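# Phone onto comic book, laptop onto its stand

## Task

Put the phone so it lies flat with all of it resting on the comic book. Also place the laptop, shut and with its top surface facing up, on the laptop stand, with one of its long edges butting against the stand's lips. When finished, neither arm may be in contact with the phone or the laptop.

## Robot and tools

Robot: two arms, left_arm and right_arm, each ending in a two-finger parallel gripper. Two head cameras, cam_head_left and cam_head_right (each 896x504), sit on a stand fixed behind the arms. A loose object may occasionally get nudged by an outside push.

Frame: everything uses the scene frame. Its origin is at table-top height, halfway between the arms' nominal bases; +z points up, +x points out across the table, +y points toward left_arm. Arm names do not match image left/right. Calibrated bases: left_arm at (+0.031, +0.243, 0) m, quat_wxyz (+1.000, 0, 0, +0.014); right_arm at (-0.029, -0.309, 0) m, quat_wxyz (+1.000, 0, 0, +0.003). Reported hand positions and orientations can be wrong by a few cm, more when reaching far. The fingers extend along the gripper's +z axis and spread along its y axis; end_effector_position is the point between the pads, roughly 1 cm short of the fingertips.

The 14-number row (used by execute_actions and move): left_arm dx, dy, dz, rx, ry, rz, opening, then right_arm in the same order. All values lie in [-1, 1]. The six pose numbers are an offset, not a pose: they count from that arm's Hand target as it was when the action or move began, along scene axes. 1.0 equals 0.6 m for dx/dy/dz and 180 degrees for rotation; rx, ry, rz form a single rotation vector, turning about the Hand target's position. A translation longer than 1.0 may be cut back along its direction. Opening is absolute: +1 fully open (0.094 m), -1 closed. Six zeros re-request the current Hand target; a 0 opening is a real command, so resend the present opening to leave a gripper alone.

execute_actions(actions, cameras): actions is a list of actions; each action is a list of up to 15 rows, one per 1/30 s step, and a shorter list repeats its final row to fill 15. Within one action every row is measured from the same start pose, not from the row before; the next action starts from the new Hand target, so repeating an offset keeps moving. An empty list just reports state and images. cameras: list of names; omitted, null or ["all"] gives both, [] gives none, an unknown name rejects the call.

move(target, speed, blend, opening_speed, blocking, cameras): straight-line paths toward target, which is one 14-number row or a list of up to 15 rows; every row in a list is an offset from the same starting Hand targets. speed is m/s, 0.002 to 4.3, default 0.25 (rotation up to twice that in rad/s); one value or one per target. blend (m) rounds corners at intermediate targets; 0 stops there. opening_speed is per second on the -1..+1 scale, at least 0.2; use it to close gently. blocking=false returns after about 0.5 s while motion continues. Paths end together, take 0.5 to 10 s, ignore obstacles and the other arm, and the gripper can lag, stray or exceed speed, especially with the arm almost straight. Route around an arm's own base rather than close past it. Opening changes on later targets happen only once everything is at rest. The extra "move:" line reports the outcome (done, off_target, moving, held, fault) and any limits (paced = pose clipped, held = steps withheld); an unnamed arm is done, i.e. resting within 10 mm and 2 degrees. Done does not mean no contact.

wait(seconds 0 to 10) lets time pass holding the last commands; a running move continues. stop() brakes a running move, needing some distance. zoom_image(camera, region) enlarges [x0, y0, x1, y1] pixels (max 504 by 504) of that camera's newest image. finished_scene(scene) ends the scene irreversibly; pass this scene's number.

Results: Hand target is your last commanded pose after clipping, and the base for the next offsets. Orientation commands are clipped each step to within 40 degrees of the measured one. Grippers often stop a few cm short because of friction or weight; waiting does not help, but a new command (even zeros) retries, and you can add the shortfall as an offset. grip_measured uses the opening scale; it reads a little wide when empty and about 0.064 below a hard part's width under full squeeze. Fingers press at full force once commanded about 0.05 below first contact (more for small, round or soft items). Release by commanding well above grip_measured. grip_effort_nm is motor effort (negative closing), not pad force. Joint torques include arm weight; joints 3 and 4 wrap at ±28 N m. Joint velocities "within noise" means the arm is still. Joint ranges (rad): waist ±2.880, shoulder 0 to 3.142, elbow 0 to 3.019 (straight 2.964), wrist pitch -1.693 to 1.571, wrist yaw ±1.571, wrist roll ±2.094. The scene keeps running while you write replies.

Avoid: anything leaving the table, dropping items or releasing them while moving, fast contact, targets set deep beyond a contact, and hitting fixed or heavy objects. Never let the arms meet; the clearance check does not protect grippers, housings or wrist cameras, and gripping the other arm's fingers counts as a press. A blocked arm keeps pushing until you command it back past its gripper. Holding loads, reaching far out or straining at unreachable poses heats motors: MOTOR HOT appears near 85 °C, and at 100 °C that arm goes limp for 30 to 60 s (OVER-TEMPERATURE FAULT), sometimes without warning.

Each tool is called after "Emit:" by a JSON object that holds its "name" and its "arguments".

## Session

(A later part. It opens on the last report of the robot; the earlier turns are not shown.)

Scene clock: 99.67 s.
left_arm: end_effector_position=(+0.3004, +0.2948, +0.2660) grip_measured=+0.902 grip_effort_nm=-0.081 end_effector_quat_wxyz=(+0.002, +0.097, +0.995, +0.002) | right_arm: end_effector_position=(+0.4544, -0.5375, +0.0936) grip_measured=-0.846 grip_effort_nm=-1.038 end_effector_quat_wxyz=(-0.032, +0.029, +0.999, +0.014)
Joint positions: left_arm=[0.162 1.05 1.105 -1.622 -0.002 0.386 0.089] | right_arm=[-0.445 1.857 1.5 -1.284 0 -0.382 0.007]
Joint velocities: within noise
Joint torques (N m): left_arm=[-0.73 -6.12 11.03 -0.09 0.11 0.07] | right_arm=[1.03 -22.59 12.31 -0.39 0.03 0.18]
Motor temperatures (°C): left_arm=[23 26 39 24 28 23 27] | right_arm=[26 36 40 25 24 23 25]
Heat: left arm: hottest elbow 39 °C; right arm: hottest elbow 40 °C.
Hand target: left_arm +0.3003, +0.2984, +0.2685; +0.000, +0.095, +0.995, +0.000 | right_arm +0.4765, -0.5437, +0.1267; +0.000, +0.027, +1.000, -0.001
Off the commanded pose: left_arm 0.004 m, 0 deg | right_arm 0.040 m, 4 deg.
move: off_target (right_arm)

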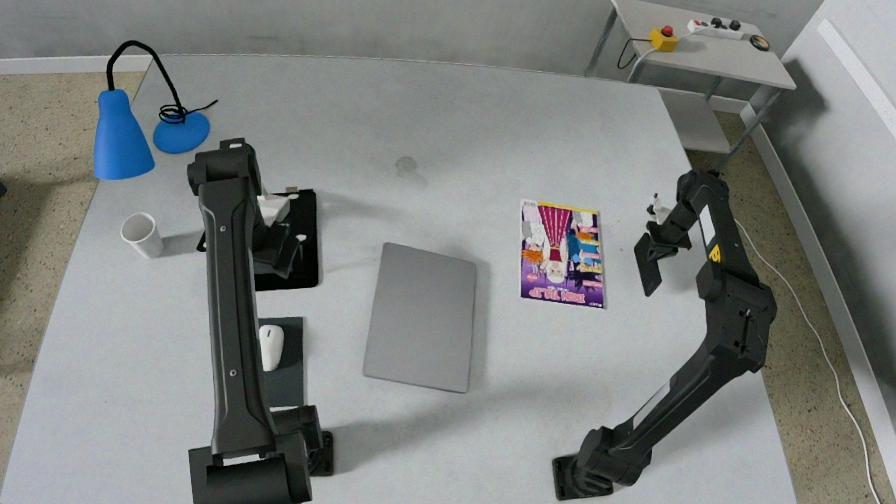

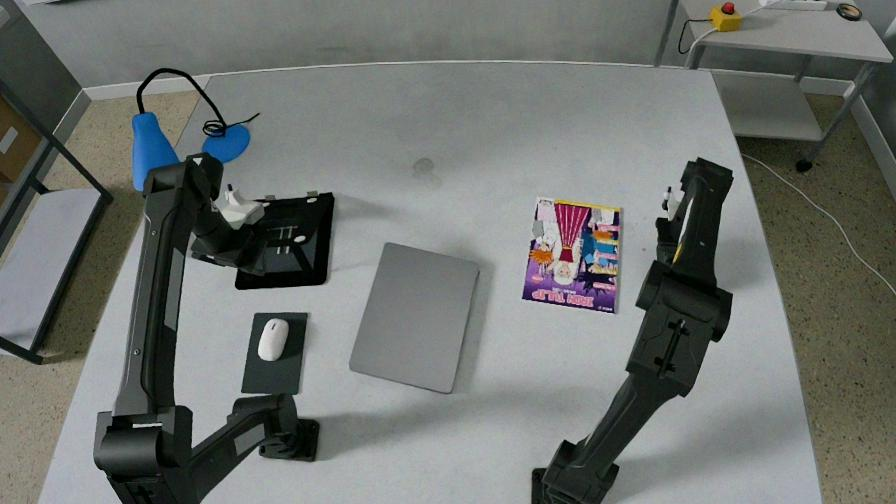

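Emit:
{"name": "move", "arguments": {"target": [[0,0,0,0,0,0,0.9,0.0,0.0,0.12,0,0,0,-1],[0,0,0,0,0,0,0.9,0.05,0.22,0.12,0.317,0,0,-1]], "speed": 0.25, "cameras": ["cam_head_left","cam_head_right"]}}

Emit:
{"name": "zoom_image", "arguments": {"camera": "cam_head_left", "region": [500, 170, 700, 320]}}

Emit:
{"name": "zoom_image", "arguments": {"camera": "cam_head_right", "region": [500, 170, 700, 320]}}

Scene clock: 110.97 s.
left_arm: end_effector_position=(+0.3004, +0.2948, +0.2660) grip_measured=+0.902 grip_effort_nm=-0.081 end_effector_quat_wxyz=(+0.002, +0.098, +0.995, +0.002) | right_arm: end_effector_position=(+0.5079, -0.4144, +0.2108) grip_measured=-0.847 grip_effort_nm=-1.038 end_effector_quat_wxyz=(+0.063, +0.050, +0.895, +0.438)
Joint positions: left_arm=[0.162 1.05 1.105 -1.622 -0.002 0.387 0.089] | right_arm=[-0.445 1.909 1.703 -1.668 -0.88 -0.472 0.007]
Joint velocities: within noise
Joint torques (N m): left_arm=[0.44 -6.42 11.02 0.12 0.14 0.13] | right_arm=[0.73 -20.89 7.56 -0.79 -0.78 0.04]
Motor temperatures (°C): left_arm=[23 26 39 24 28 23 27] | right_arm=[26 38 42 25 24 23 26]
Heat: left arm: hottest elbow 39 °C; right arm: hottest elbow 42 °C.
Hand target: left_arm +0.3003, +0.2984, +0.2685; +0.000, +0.095, +0.995, +0.000 | right_arm +0.5064, -0.4117, +0.1987; -0.013, +0.024, +0.879, +0.477
Off the commanded pose: left_arm 0.004 m, 0 deg | right_arm 0.012 m, 10 deg.
joint sent to its limit (right arm) — joint 4 (wrist pitch), lower limit. The joint targets are off in orientation, not in position.
move: off_target (right_arm)

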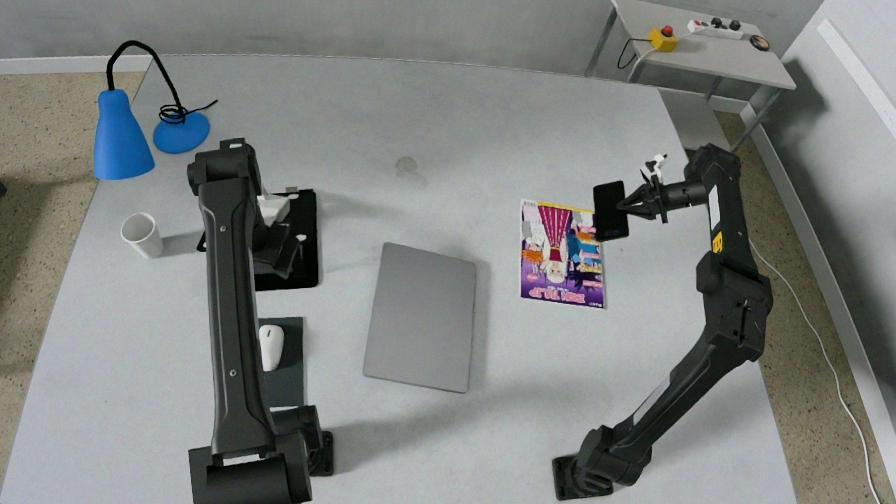

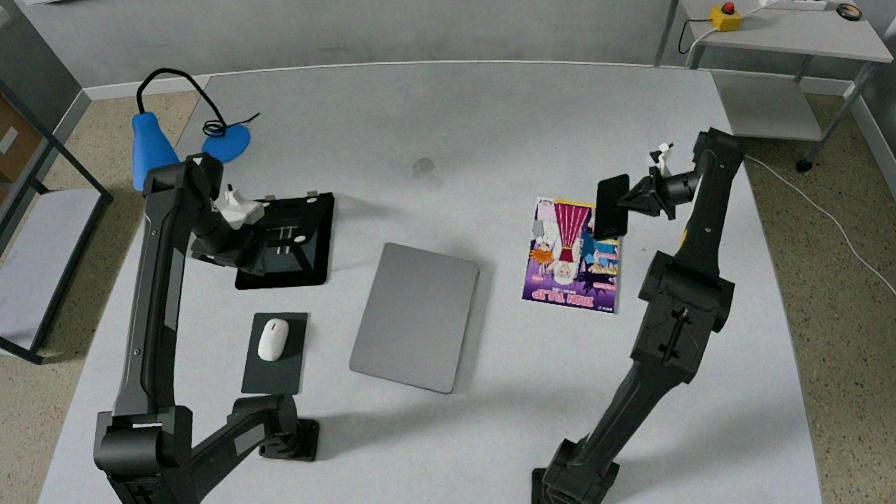

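Scaled by 2.520.

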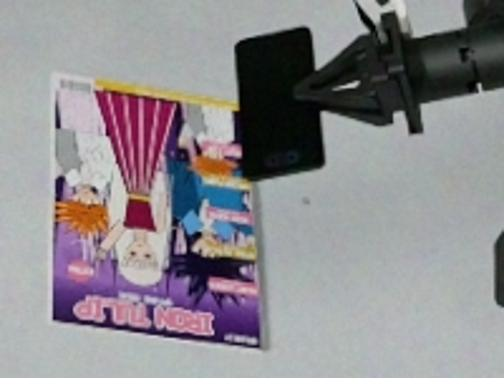

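Scaled by 2.520.

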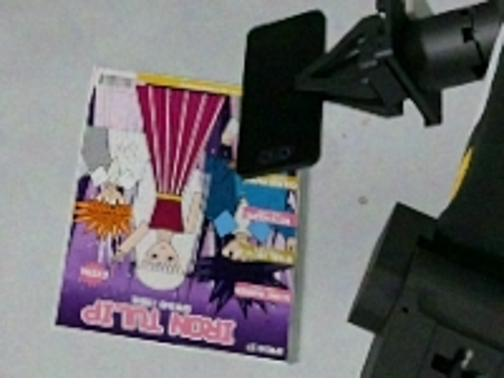

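Emit:
{"name": "move", "arguments": {"target": [[0,0,0,0,0,0,0.9,-0.058,0.077,-0.1,0,0,0,-1],[0,0,0,0,0,0,0.9,-0.058,0.077,-0.24,0,0,0,-1]], "speed": [0.2,0.12], "cameras": ["cam_head_left","cam_head_right"]}}

Emit:
{"name": "zoom_image", "arguments": {"camera": "cam_head_left", "region": [500, 170, 700, 320]}}

Emit:
{"name": "zoom_image", "arguments": {"camera": "cam_head_right", "region": [500, 170, 700, 320]}}

Scene clock: 117.27 s.
left_arm: end_effector_position=(+0.3004, +0.2948, +0.2660) grip_measured=+0.902 grip_effort_nm=-0.081 end_effector_quat_wxyz=(+0.002, +0.098, +0.995, +0.002) | right_arm: end_effector_position=(+0.4723, -0.3695, +0.0641) grip_measured=-0.847 grip_effort_nm=-1.043 end_effector_quat_wxyz=(-0.007, +0.024, +0.882, +0.471)
Joint positions: left_arm=[0.162 1.05 1.105 -1.622 -0.002 0.387 0.089] | right_arm=[-0.394 2.049 1.467 -1.492 -0.884 -0.575 0.007]
Joint velocities: within noise
Joint torques (N m): left_arm=[-1.61 -6.83 11.07 -0.14 0.1 0.08] | right_arm=[0.91 -20.19 6.24 -0.49 -0.68 0.03]
Motor temperatures (°C): left_arm=[23 26 39 24 28 23 27] | right_arm=[26 38 42 25 24 23 26]
Heat: left arm: hottest elbow 39 °C; right arm: hottest elbow 42 °C.
Hand target: left_arm +0.3003, +0.2984, +0.2685; +0.000, +0.095, +0.995, +0.000 | right_arm +0.4716, -0.3653, +0.0547; -0.013, +0.024, +0.879, +0.477
Off the commanded pose: left_arm 0.004 m, 0 deg | right_arm 0.010 m, 1 deg.
move: done

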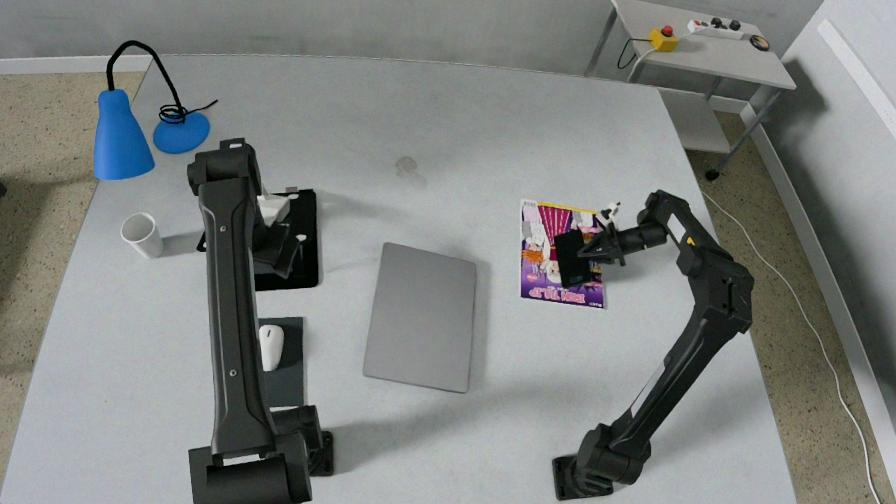

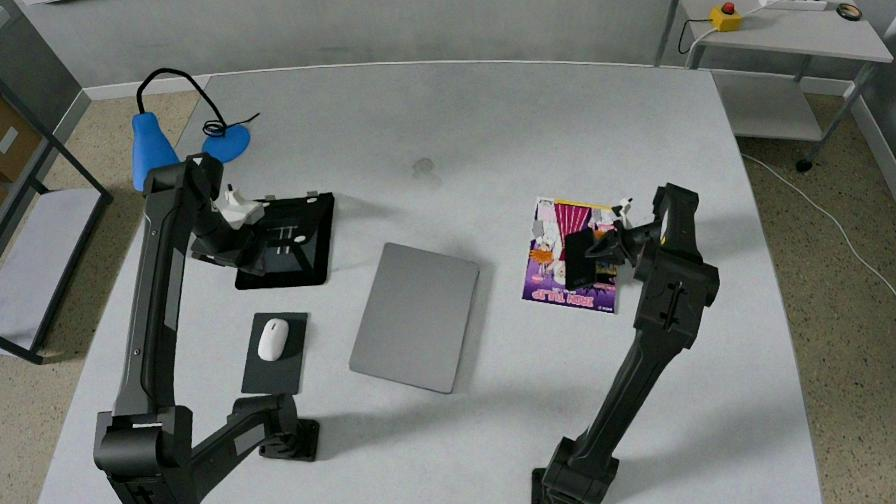

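Scaled by 2.520.

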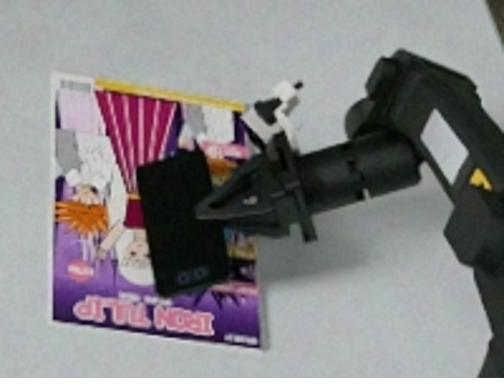

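Scaled by 2.520.

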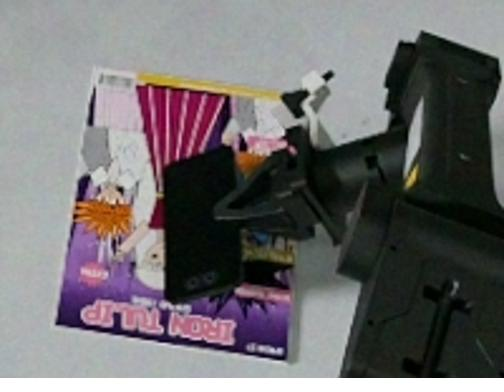

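Emit:
{"name": "move", "arguments": {"target": [[0,0,0,0,0,0,0.9,0.03,0,0,0,0,0,-1],[0,0,0,0,0,0,0.9,0.03,0.0,-0.04,0,0,0,-1]], "speed": [0.1,0.05], "cameras": ["cam_head_left","cam_head_right"]}}

Emit:
{"name": "zoom_image", "arguments": {"camera": "cam_head_left", "region": [500, 170, 700, 320]}}

Emit:
{"name": "zoom_image", "arguments": {"camera": "cam_head_right", "region": [500, 170, 700, 320]}}

Scene clock: 121.17 s.
left_arm: end_effector_position=(+0.3004, +0.2948, +0.2660) grip_measured=+0.902 grip_effort_nm=-0.085 end_effector_quat_wxyz=(+0.002, +0.098, +0.995, +0.002) | right_arm: end_effector_position=(+0.4760, -0.3659, +0.0479) grip_measured=-0.847 grip_effort_nm=-1.038 end_effector_quat_wxyz=(-0.007, +0.026, +0.877, +0.480)
Joint positions: left_arm=[0.162 1.05 1.105 -1.622 -0.002 0.387 0.089] | right_arm=[-0.388 2.084 1.467 -1.467 -0.903 -0.577 0.007]
Joint velocities: within noise
Joint torques (N m): left_arm=[-0.67 -6.89 11.11 -0.01 0.09 0.09] | right_arm=[1.44 -18.37 9.22 -0.29 -0.25 0.24]
Motor temperatures (°C): left_arm=[23 26 39 24 28 23 27] | right_arm=[26 38 42 25 24 23 26]
Heat: left arm: hottest elbow 39 °C; right arm: hottest elbow 42 °C.
Hand target: left_arm +0.3003, +0.2984, +0.2685; +0.000, +0.095, +0.995, +0.000 | right_arm +0.4896, -0.3653, +0.0306; -0.013, +0.024, +0.879, +0.477
Off the commanded pose: left_arm 0.004 m, 0 deg | right_arm 0.022 m, 1 deg.
move: off_target (right_arm)

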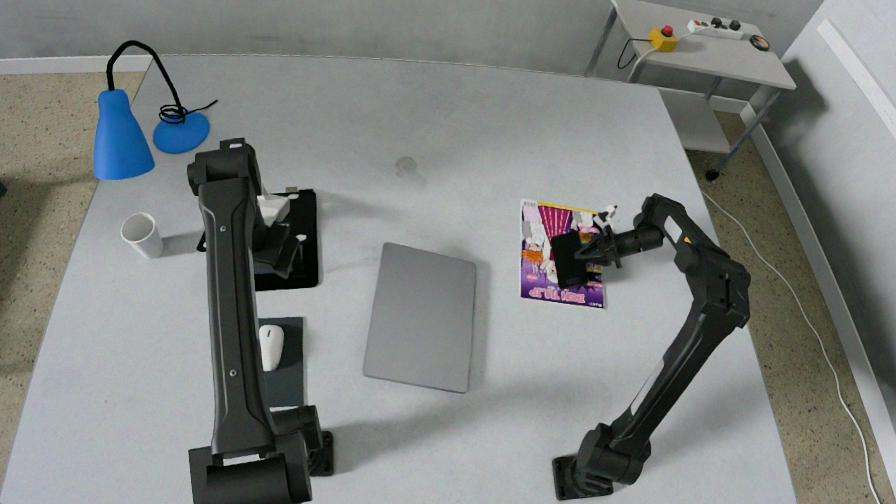

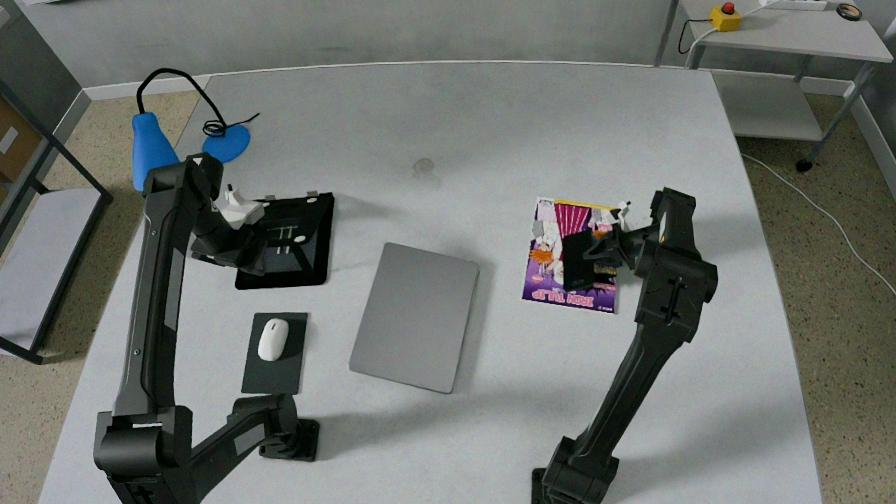

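Scaled by 2.520.

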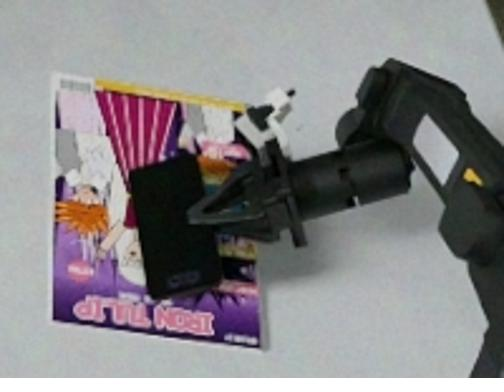

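Scaled by 2.520.

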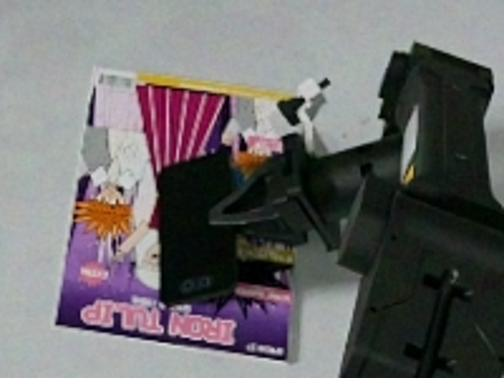

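Emit:
{"name": "move", "arguments": {"target": [[0,0,0,0,0,0,0.9,0.0,0,-0.025,0,0,0,-1],[0,0,0,0,0,0,0.9,0.0,0.0,-0.025,0,0,0,-0.6]], "speed": 0.05, "opening_speed": 0.8, "cameras": ["cam_head_left","cam_head_right"]}}

Emit:
{"name": "zoom_image", "arguments": {"camera": "cam_head_left", "region": [500, 170, 700, 320]}}

Emit:
{"name": "zoom_image", "arguments": {"camera": "cam_head_right", "region": [500, 170, 700, 320]}}

Scene clock: 125.77 s.
left_arm: end_effector_position=(+0.3004, +0.2948, +0.2660) grip_measured=+0.902 grip_effort_nm=-0.081 end_effector_quat_wxyz=(+0.002, +0.098, +0.995, +0.002) | right_arm: end_effector_position=(+0.4771, -0.3662, +0.0234) grip_measured=-0.603 grip_effort_nm=0.090 end_effector_quat_wxyz=(-0.012, +0.029, +0.876, +0.481)
Joint positions: left_arm=[0.162 1.05 1.105 -1.622 -0.002 0.387 0.089] | right_arm=[-0.388 2.129 1.467 -1.431 -0.902 -0.574 0.019]
Joint velocities: within noise
Joint torques (N m): left_arm=[-0.15 -7.18 10.97 0.09 0.1 0.11] | right_arm=[1.38 -20.42 8.8 -0.39 -0.26 0.18]
Motor temperatures (°C): left_arm=[22 26 39 24 28 23 27] | right_arm=[26 38 42 25 24 23 26]
Heat: left arm: hottest elbow 39 °C; right arm: hottest elbow 42 °C.
Hand target: left_arm +0.3003, +0.2984, +0.2685; +0.000, +0.095, +0.995, +0.000 | right_arm +0.4896, -0.3654, +0.0157; -0.013, +0.024, +0.879, +0.477
Off the commanded pose: left_arm 0.004 m, 0 deg | right_arm 0.015 m, 1 deg.
move: off_target (right_arm); target 2's new opening was sent with right_arm's hand 0.030 m and 2 deg from that target

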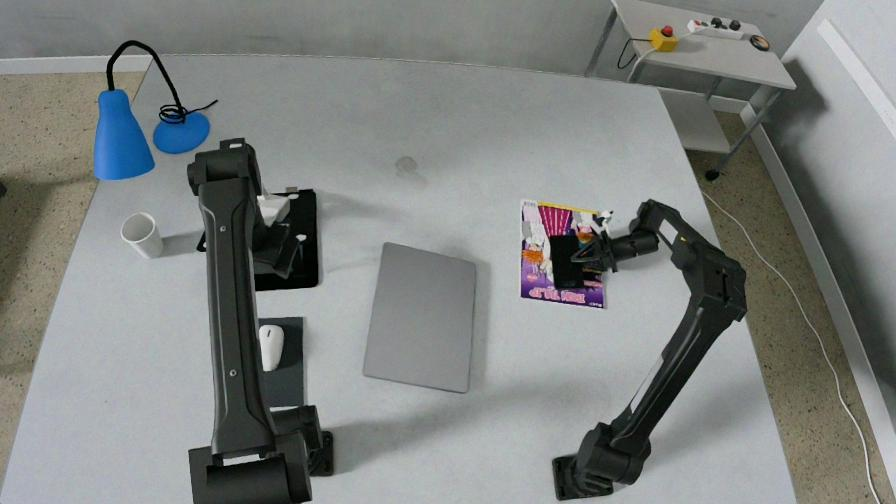

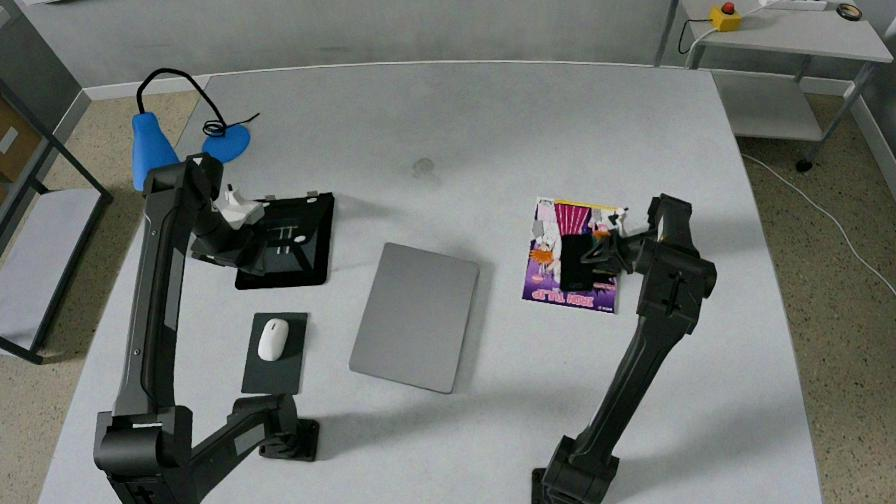

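Scaled by 2.520.

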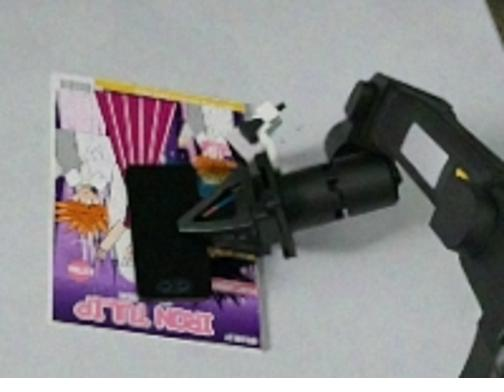

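Scaled by 2.520.

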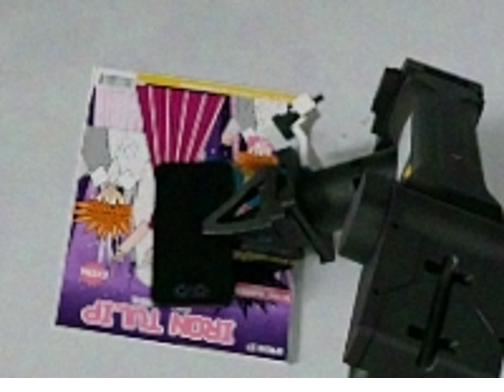

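Emit:
{"name": "move", "arguments": {"target": [[0,0,0,0,0,0,0.9,-0.02,-0.14,0.09,0,0,0,-0.6],[0,0,0,0,0,0,0.9,-0.1,-0.2,0.3,-0.2,0,0,-0.6]], "speed": [0.1,0.25], "cameras": ["cam_head_left","cam_head_right"]}}

Emit:
{"name": "zoom_image", "arguments": {"camera": "cam_head_left", "region": [500, 170, 700, 320]}}

Emit:
{"name": "zoom_image", "arguments": {"camera": "cam_head_right", "region": [500, 170, 700, 320]}}

Scene clock: 131.80 s.
left_arm: end_effector_position=(+0.3004, +0.2948, +0.2660) grip_measured=+0.902 grip_effort_nm=-0.085 end_effector_quat_wxyz=(+0.002, +0.098, +0.995, +0.002) | right_arm: end_effector_position=(+0.4295, -0.4911, +0.2012) grip_measured=-0.601 grip_effort_nm=0.056 end_effector_quat_wxyz=(+0.000, +0.027, +0.983, +0.182)
Joint positions: left_arm=[0.162 1.05 1.105 -1.622 -0.002 0.387 0.089] | right_arm=[-0.495 1.739 1.593 -1.593 -0.326 -0.462 0.019]
Joint velocities: within noise
Joint torques (N m): left_arm=[-0.67 -6.3 11.08 -0.01 0.12 0.12] | right_arm=[1.32 -20.07 7.3 0.18 -0.13 0.2]
Motor temperatures (°C): left_arm=[22 26 39 24 28 23 27] | right_arm=[26 38 42 25 24 23 26]
Heat: left arm: hottest elbow 39 °C; right arm: hottest elbow 42 °C.
Hand target: left_arm +0.3003, +0.2984, +0.2685; +0.000, +0.095, +0.995, +0.000 | right_arm +0.4297, -0.4854, +0.1958; -0.004, +0.026, +0.983, +0.182
Off the commanded pose: left_arm 0.004 m, 0 deg | right_arm 0.008 m, 1 deg.
move: done

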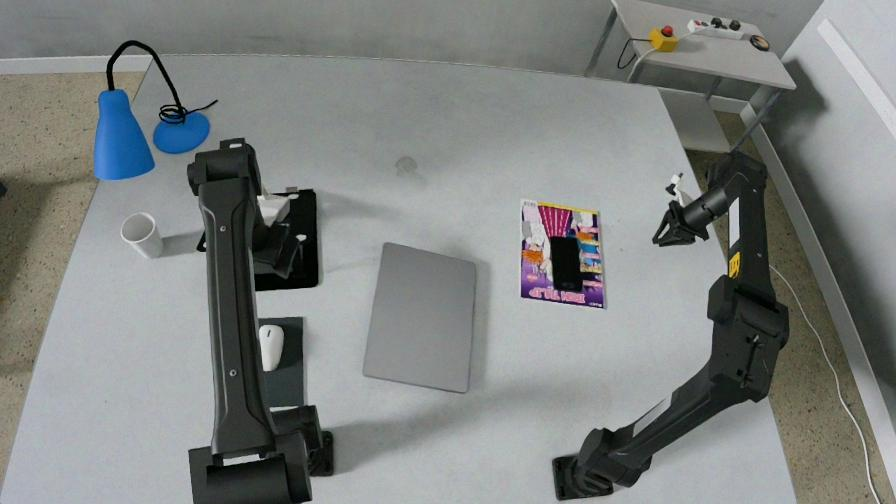

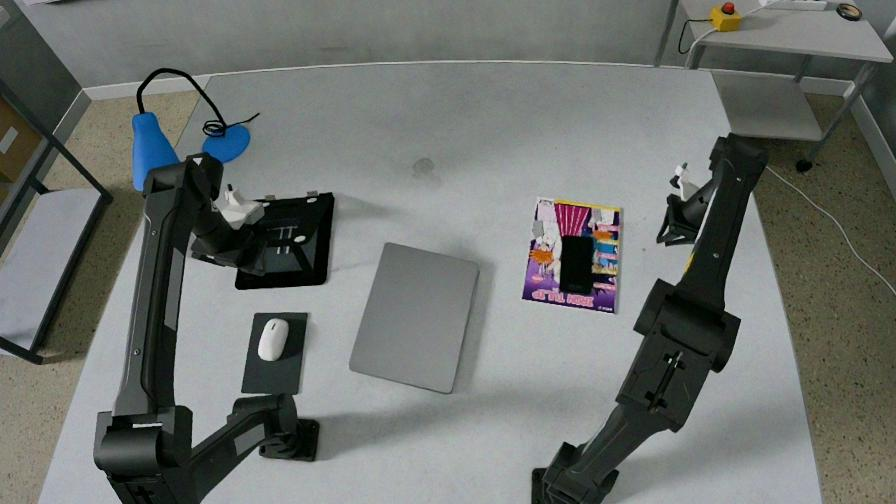

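Scaled by 2.520.

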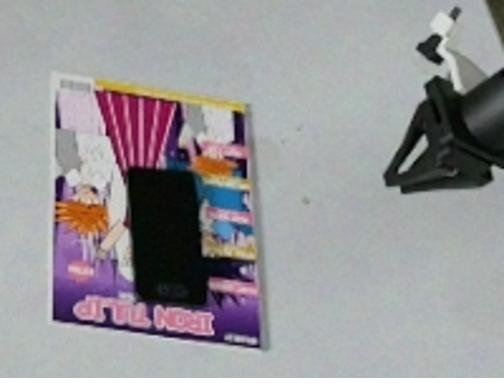

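Scaled by 2.520.

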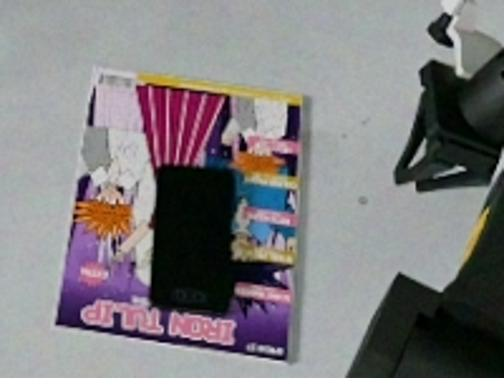

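Emit:
{"name": "move", "arguments": {"target": [-0.116,0.013,-0.24,0,0,0,0.95,0,0,0,0,0,0,-0.6], "speed": 0.25, "cameras": ["cam_head_left","cam_head_right"]}}

Emit:
{"name": "zoom_image", "arguments": {"camera": "cam_head_left", "region": [200, 290, 340, 430]}}

Emit:
{"name": "zoom_image", "arguments": {"camera": "cam_head_right", "region": [200, 290, 340, 430]}}

Scene clock: 147.67 s.
left_arm: end_effector_position=(+0.2318, +0.3037, +0.1254) grip_measured=+0.948 grip_effort_nm=0.134 end_effector_quat_wxyz=(-0.007, +0.097, +0.995, -0.002) | right_arm: end_effector_position=(+0.4295, -0.4911, +0.2012) grip_measured=-0.601 grip_effort_nm=0.056 end_effector_quat_wxyz=(+0.000, +0.028, +0.983, +0.182)
Joint positions: left_arm=[0.266 0.916 0.654 -1.324 -0.002 0.49 0.092] | right_arm=[-0.495 1.739 1.593 -1.593 -0.326 -0.461 0.019]
Joint velocities: within noise
Joint torques (N m): left_arm=[-0.85 -5.36 8.98 0.69 0.06 0.07] | right_arm=[1.32 -19.78 7.34 0.16 -0.14 0.2]
Motor temperatures (°C): left_arm=[22 25 39 24 28 23 27] | right_arm=[26 38 41 25 24 23 25]
Heat: left arm: hottest elbow 39 °C; right arm: hottest elbow 41 °C.
Hand target: left_arm +0.2308, +0.3062, +0.1246; +0.000, +0.095, +0.995, +0.000 | right_arm +0.4297, -0.4854, +0.1958; -0.004, +0.026, +0.983, +0.182
Off the commanded pose: left_arm 0.003 m, 1 deg | right_arm 0.008 m, 1 deg.
move: done

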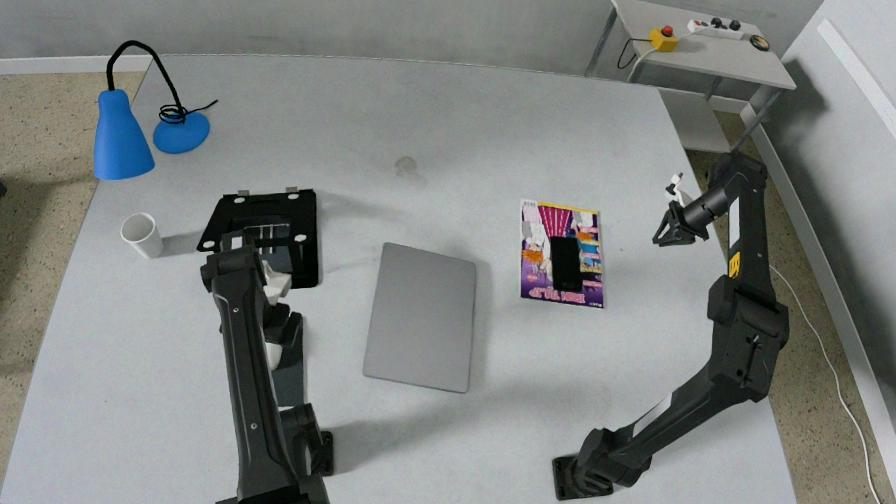

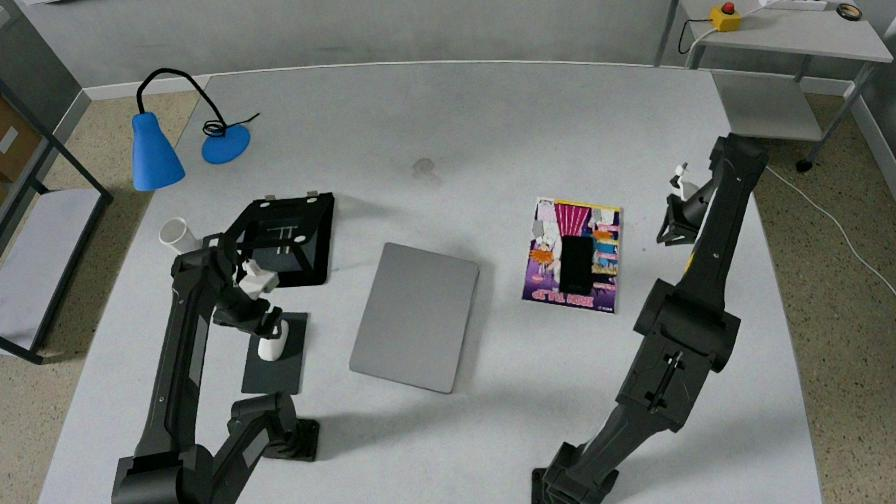

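Scaled by 3.600.

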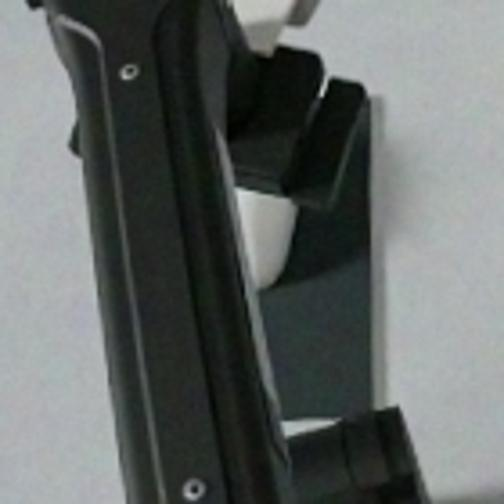

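Scaled by 3.600.

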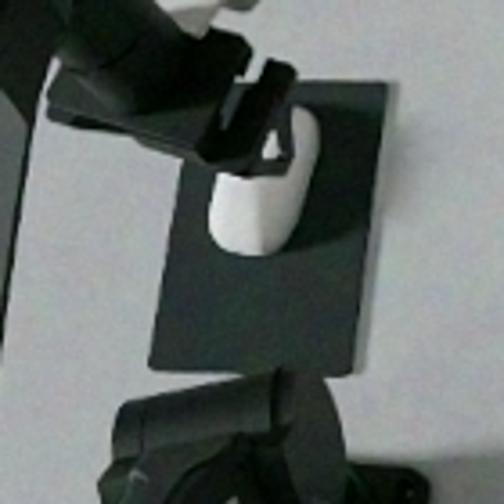

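Emit:
{"name": "move", "arguments": {"target": [[0.03,0.008,-0.06,0,0,0,0.95,0,0,0,0,0,0,-0.6],[0.03,0.008,-0.162,0,0,0,0.95,0,0,0,0,0,0,-0.6]], "speed": 0.15, "cameras": ["cam_head_left","cam_head_right"]}}

Emit:
{"name": "zoom_image", "arguments": {"camera": "cam_head_left", "region": [200, 290, 340, 430]}}

Emit:
{"name": "zoom_image", "arguments": {"camera": "cam_head_right", "region": [200, 290, 340, 430]}}

Scene clock: 153.10 s.
left_arm: end_effector_position=(+0.2505, +0.3094, +0.0317) grip_measured=+0.948 grip_effort_nm=0.129 end_effector_quat_wxyz=(+0.002, +0.098, +0.995, +0.002) | right_arm: end_effector_position=(+0.4295, -0.4911, +0.2012) grip_measured=-0.601 grip_effort_nm=0.056 end_effector_quat_wxyz=(+0.000, +0.028, +0.983, +0.182)
Joint positions: left_arm=[0.266 1.116 0.5 -0.948 -0.002 0.491 0.092] | right_arm=[-0.495 1.739 1.593 -1.593 -0.326 -0.461 0.019]
Joint velocities: within noise
Joint torques (N m): left_arm=[-0.85 -5.83 7.6 0.72 0.09 0.04] | right_arm=[1.38 -19.84 7.35 0.2 -0.13 0.19]
Motor temperatures (°C): left_arm=[22 25 39 24 28 23 27] | right_arm=[26 38 40 25 24 23 25]
Heat: left arm: hottest elbow 39 °C; right arm: hottest elbow 40 °C.
Hand target: left_arm +0.2488, +0.3110, +0.0273; +0.000, +0.095, +0.995, +0.000 | right_arm +0.4297, -0.4854, +0.1958; -0.004, +0.026, +0.983, +0.182
Off the commanded pose: left_arm 0.005 m, 0 deg | right_arm 0.008 m, 1 deg.
move: done

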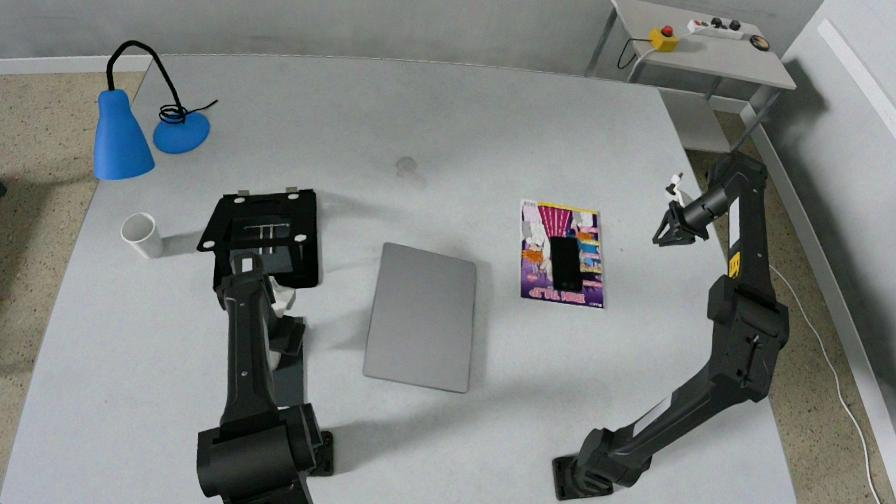

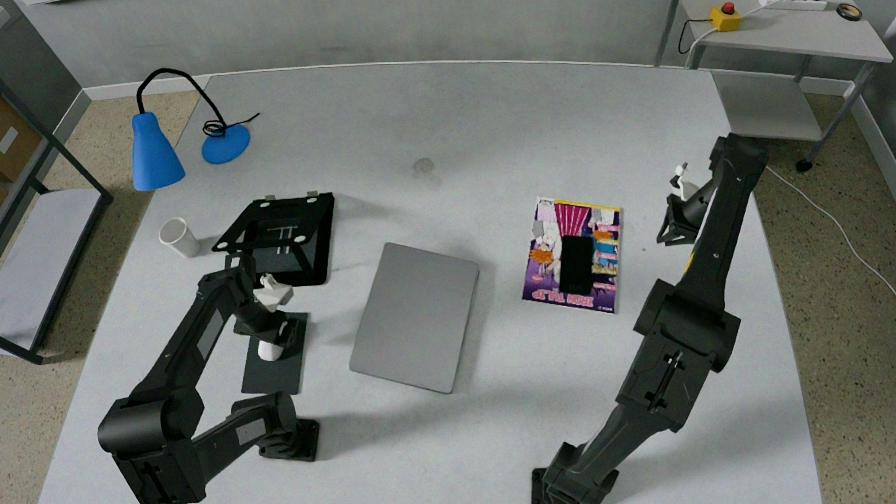

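Scaled by 3.600.

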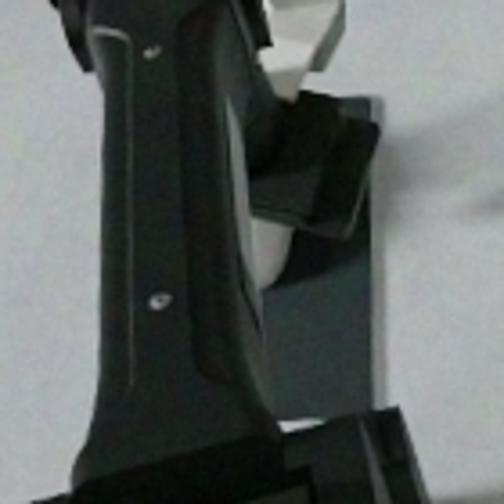

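Scaled by 3.600.

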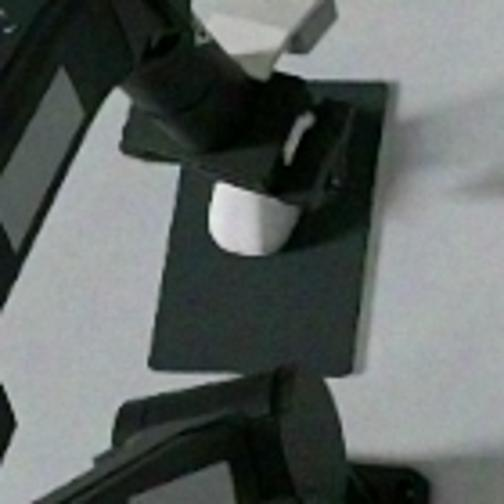

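Emit:
{"name": "move", "arguments": {"target": [[0,0,0,0,0,0,-0.3,0,0,0,0,0,0,-0.6],[0,0,0.09,0,0,0,-0.3,0,0,0,0,0,0,-0.6],[0.0,-0.235,0.09,0,0,0,-0.3,0,0,0,0,0,0,-0.6],[0.0,-0.235,0.005,0,0,0,-0.3,0,0,0,0,0,0,-0.6]], "speed": [0.15,0.15,0.2,0.12], "opening_speed": 1.2, "cameras": ["cam_head_left","cam_head_right"]}}

Emit:
{"name": "zoom_image", "arguments": {"camera": "cam_head_left", "region": [260, 260, 420, 400]}}

Emit:
{"name": "zoom_image", "arguments": {"camera": "cam_head_right", "region": [260, 260, 420, 400]}}

Scene clock: 168.43 s.
left_arm: end_effector_position=(+0.2526, +0.1720, +0.0362) grip_measured=-0.298 grip_effort_nm=-0.081 end_effector_quat_wxyz=(+0.005, +0.093, +0.996, -0.003) | right_arm: end_effector_position=(+0.4295, -0.4911, +0.2012) grip_measured=-0.601 grip_effort_nm=0.056 end_effector_quat_wxyz=(+0.000, +0.028, +0.983, +0.182)
Joint positions: left_arm=[-0.333 1.113 0.512 -0.959 0.003 -0.118 0.033] | right_arm=[-0.495 1.739 1.593 -1.593 -0.326 -0.461 0.019]
Joint velocities: within noise
Joint torques (N m): left_arm=[-2.37 -5.42 7.19 0.66 -0.12 -0.05] | right_arm=[1.32 -19.84 7.35 0.18 -0.14 0.2]
Motor temperatures (°C): left_arm=[22 25 38 24 27 23 27] | right_arm=[26 38 40 25 24 23 25]
Heat: left arm: hottest elbow 38 °C; right arm: hottest elbow 40 °C.
Hand target: left_arm +0.2488, +0.1700, +0.0303; +0.000, +0.095, +0.995, +0.000 | right_arm +0.4297, -0.4854, +0.1958; -0.004, +0.026, +0.983, +0.182
Off the commanded pose: left_arm 0.007 m, 1 deg | right_arm 0.008 m, 1 deg.
move: done

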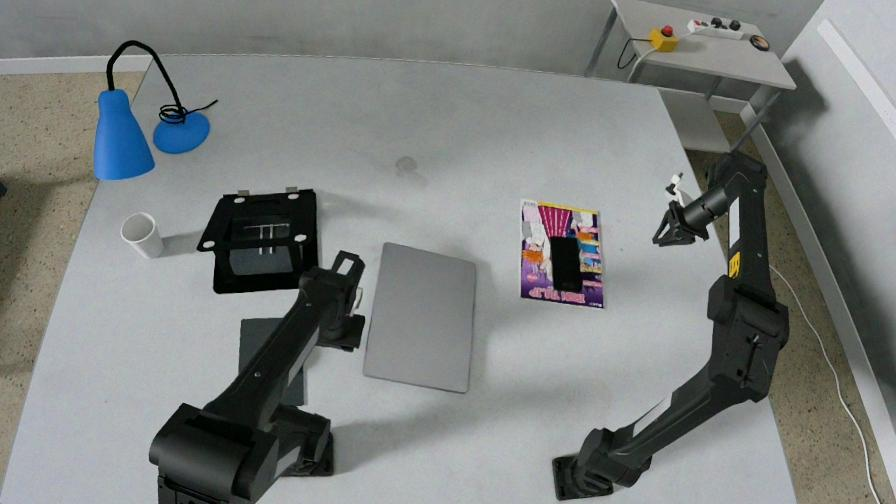

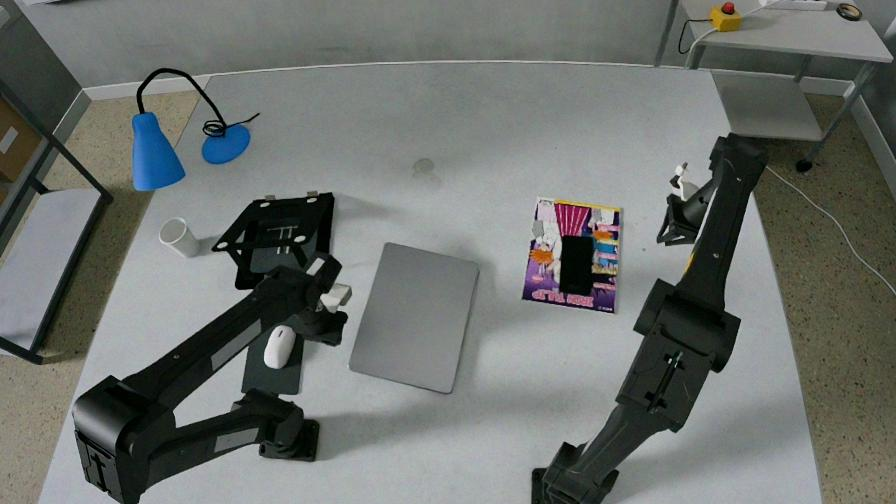

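Scaled by 3.150.

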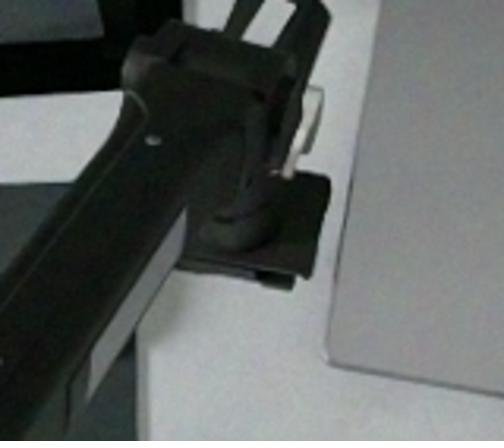

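Scaled by 3.150.

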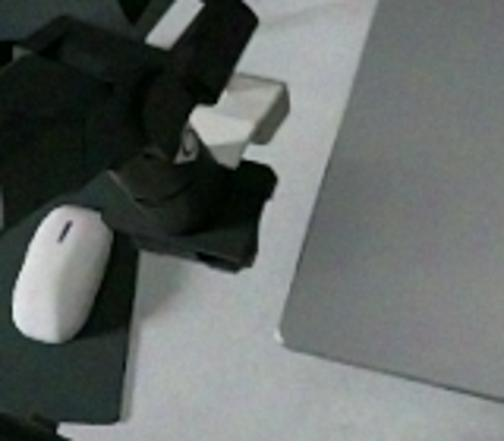

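Emit:
{"name": "move", "arguments": {"target": [[0,0,0.12,0,0,0,0.95,0,0,0,0,0,0,-0.6],[-0.053,0.205,0.12,0,0,0,0.95,0,0,0,0,0,0,-0.6]], "speed": [0.2,0.25], "cameras": ["cam_head_left","cam_head_right"]}}

Emit:
{"name": "zoom_image", "arguments": {"camera": "cam_head_left", "region": [200, 290, 340, 430]}}

Emit:
{"name": "zoom_image", "arguments": {"camera": "cam_head_right", "region": [200, 290, 340, 430]}}

Scene clock: 177.10 s.
left_arm: end_effector_position=(+0.2151, +0.2902, +0.0980) grip_measured=+0.948 grip_effort_nm=0.129 end_effector_quat_wxyz=(+0.000, +0.097, +0.995, +0.001) | right_arm: end_effector_position=(+0.4295, -0.4911, +0.2012) grip_measured=-0.601 grip_effort_nm=0.056 end_effector_quat_wxyz=(+0.000, +0.028, +0.983, +0.182)
Joint positions: left_arm=[0.223 0.861 0.552 -1.262 -0.003 0.447 0.092] | right_arm=[-0.495 1.739 1.593 -1.593 -0.326 -0.461 0.019]
Joint velocities: within noise
Joint torques (N m): left_arm=[-0.38 -3.02 10.96 -0.02 0.12 0.11] | right_arm=[1.38 -19.78 7.34 0.18 -0.13 0.19]
Motor temperatures (°C): left_arm=[22 25 38 24 27 23 27] | right_arm=[26 39 39 25 24 23 25]
Heat: left arm: hottest elbow 38 °C; right arm: hottest shoulder 39 °C.
Hand target: left_arm +0.2170, +0.2931, +0.1023; +0.000, +0.095, +0.995, +0.000 | right_arm +0.4297, -0.4854, +0.1958; -0.004, +0.027, +0.983, +0.182
Off the commanded pose: left_arm 0.006 m, 0 deg | right_arm 0.008 m, 1 deg.
move: done

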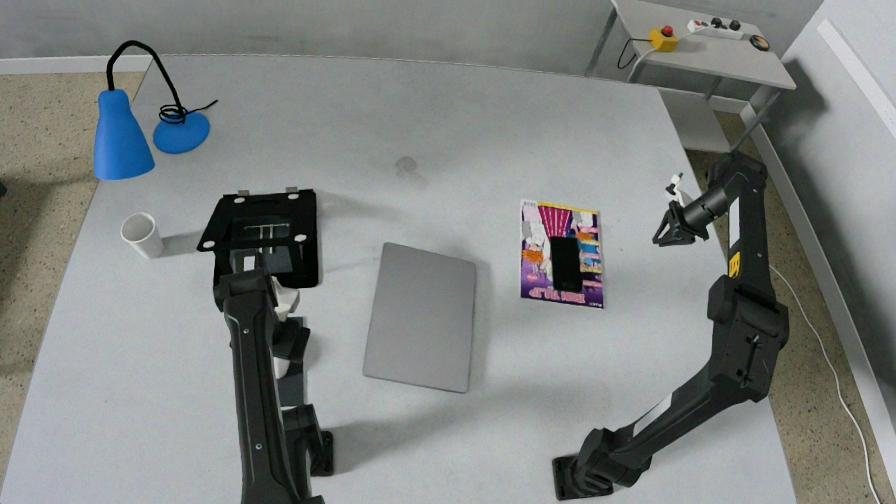

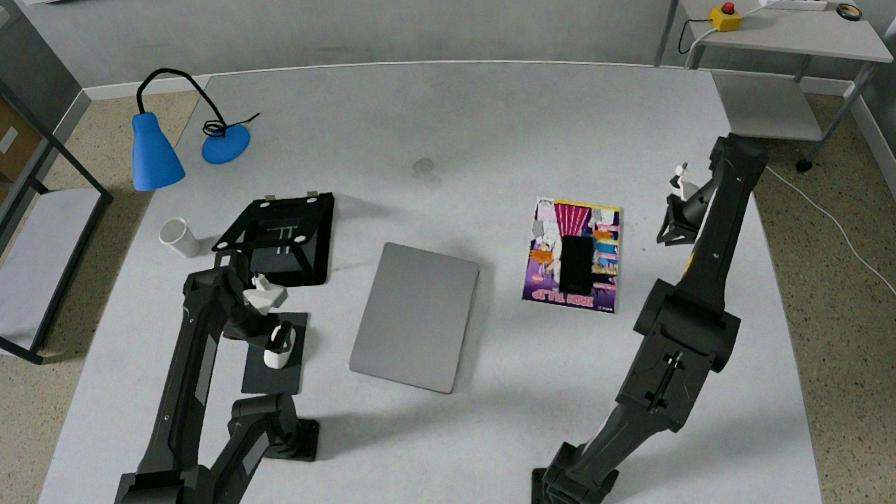

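Scaled by 3.600.

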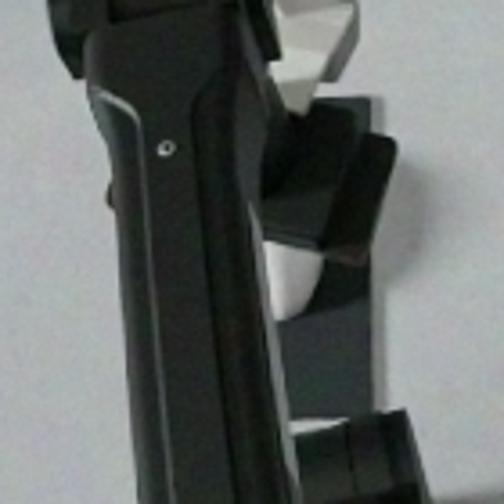

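Scaled by 3.600.

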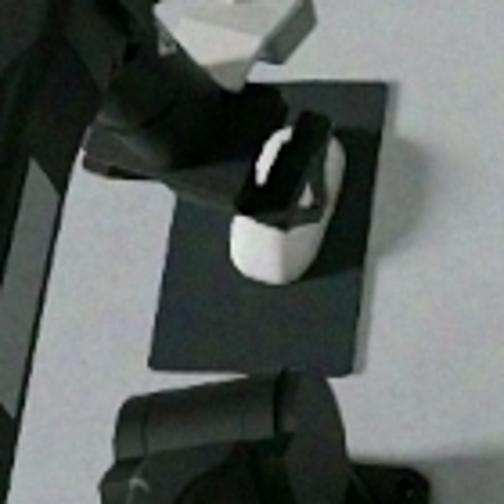

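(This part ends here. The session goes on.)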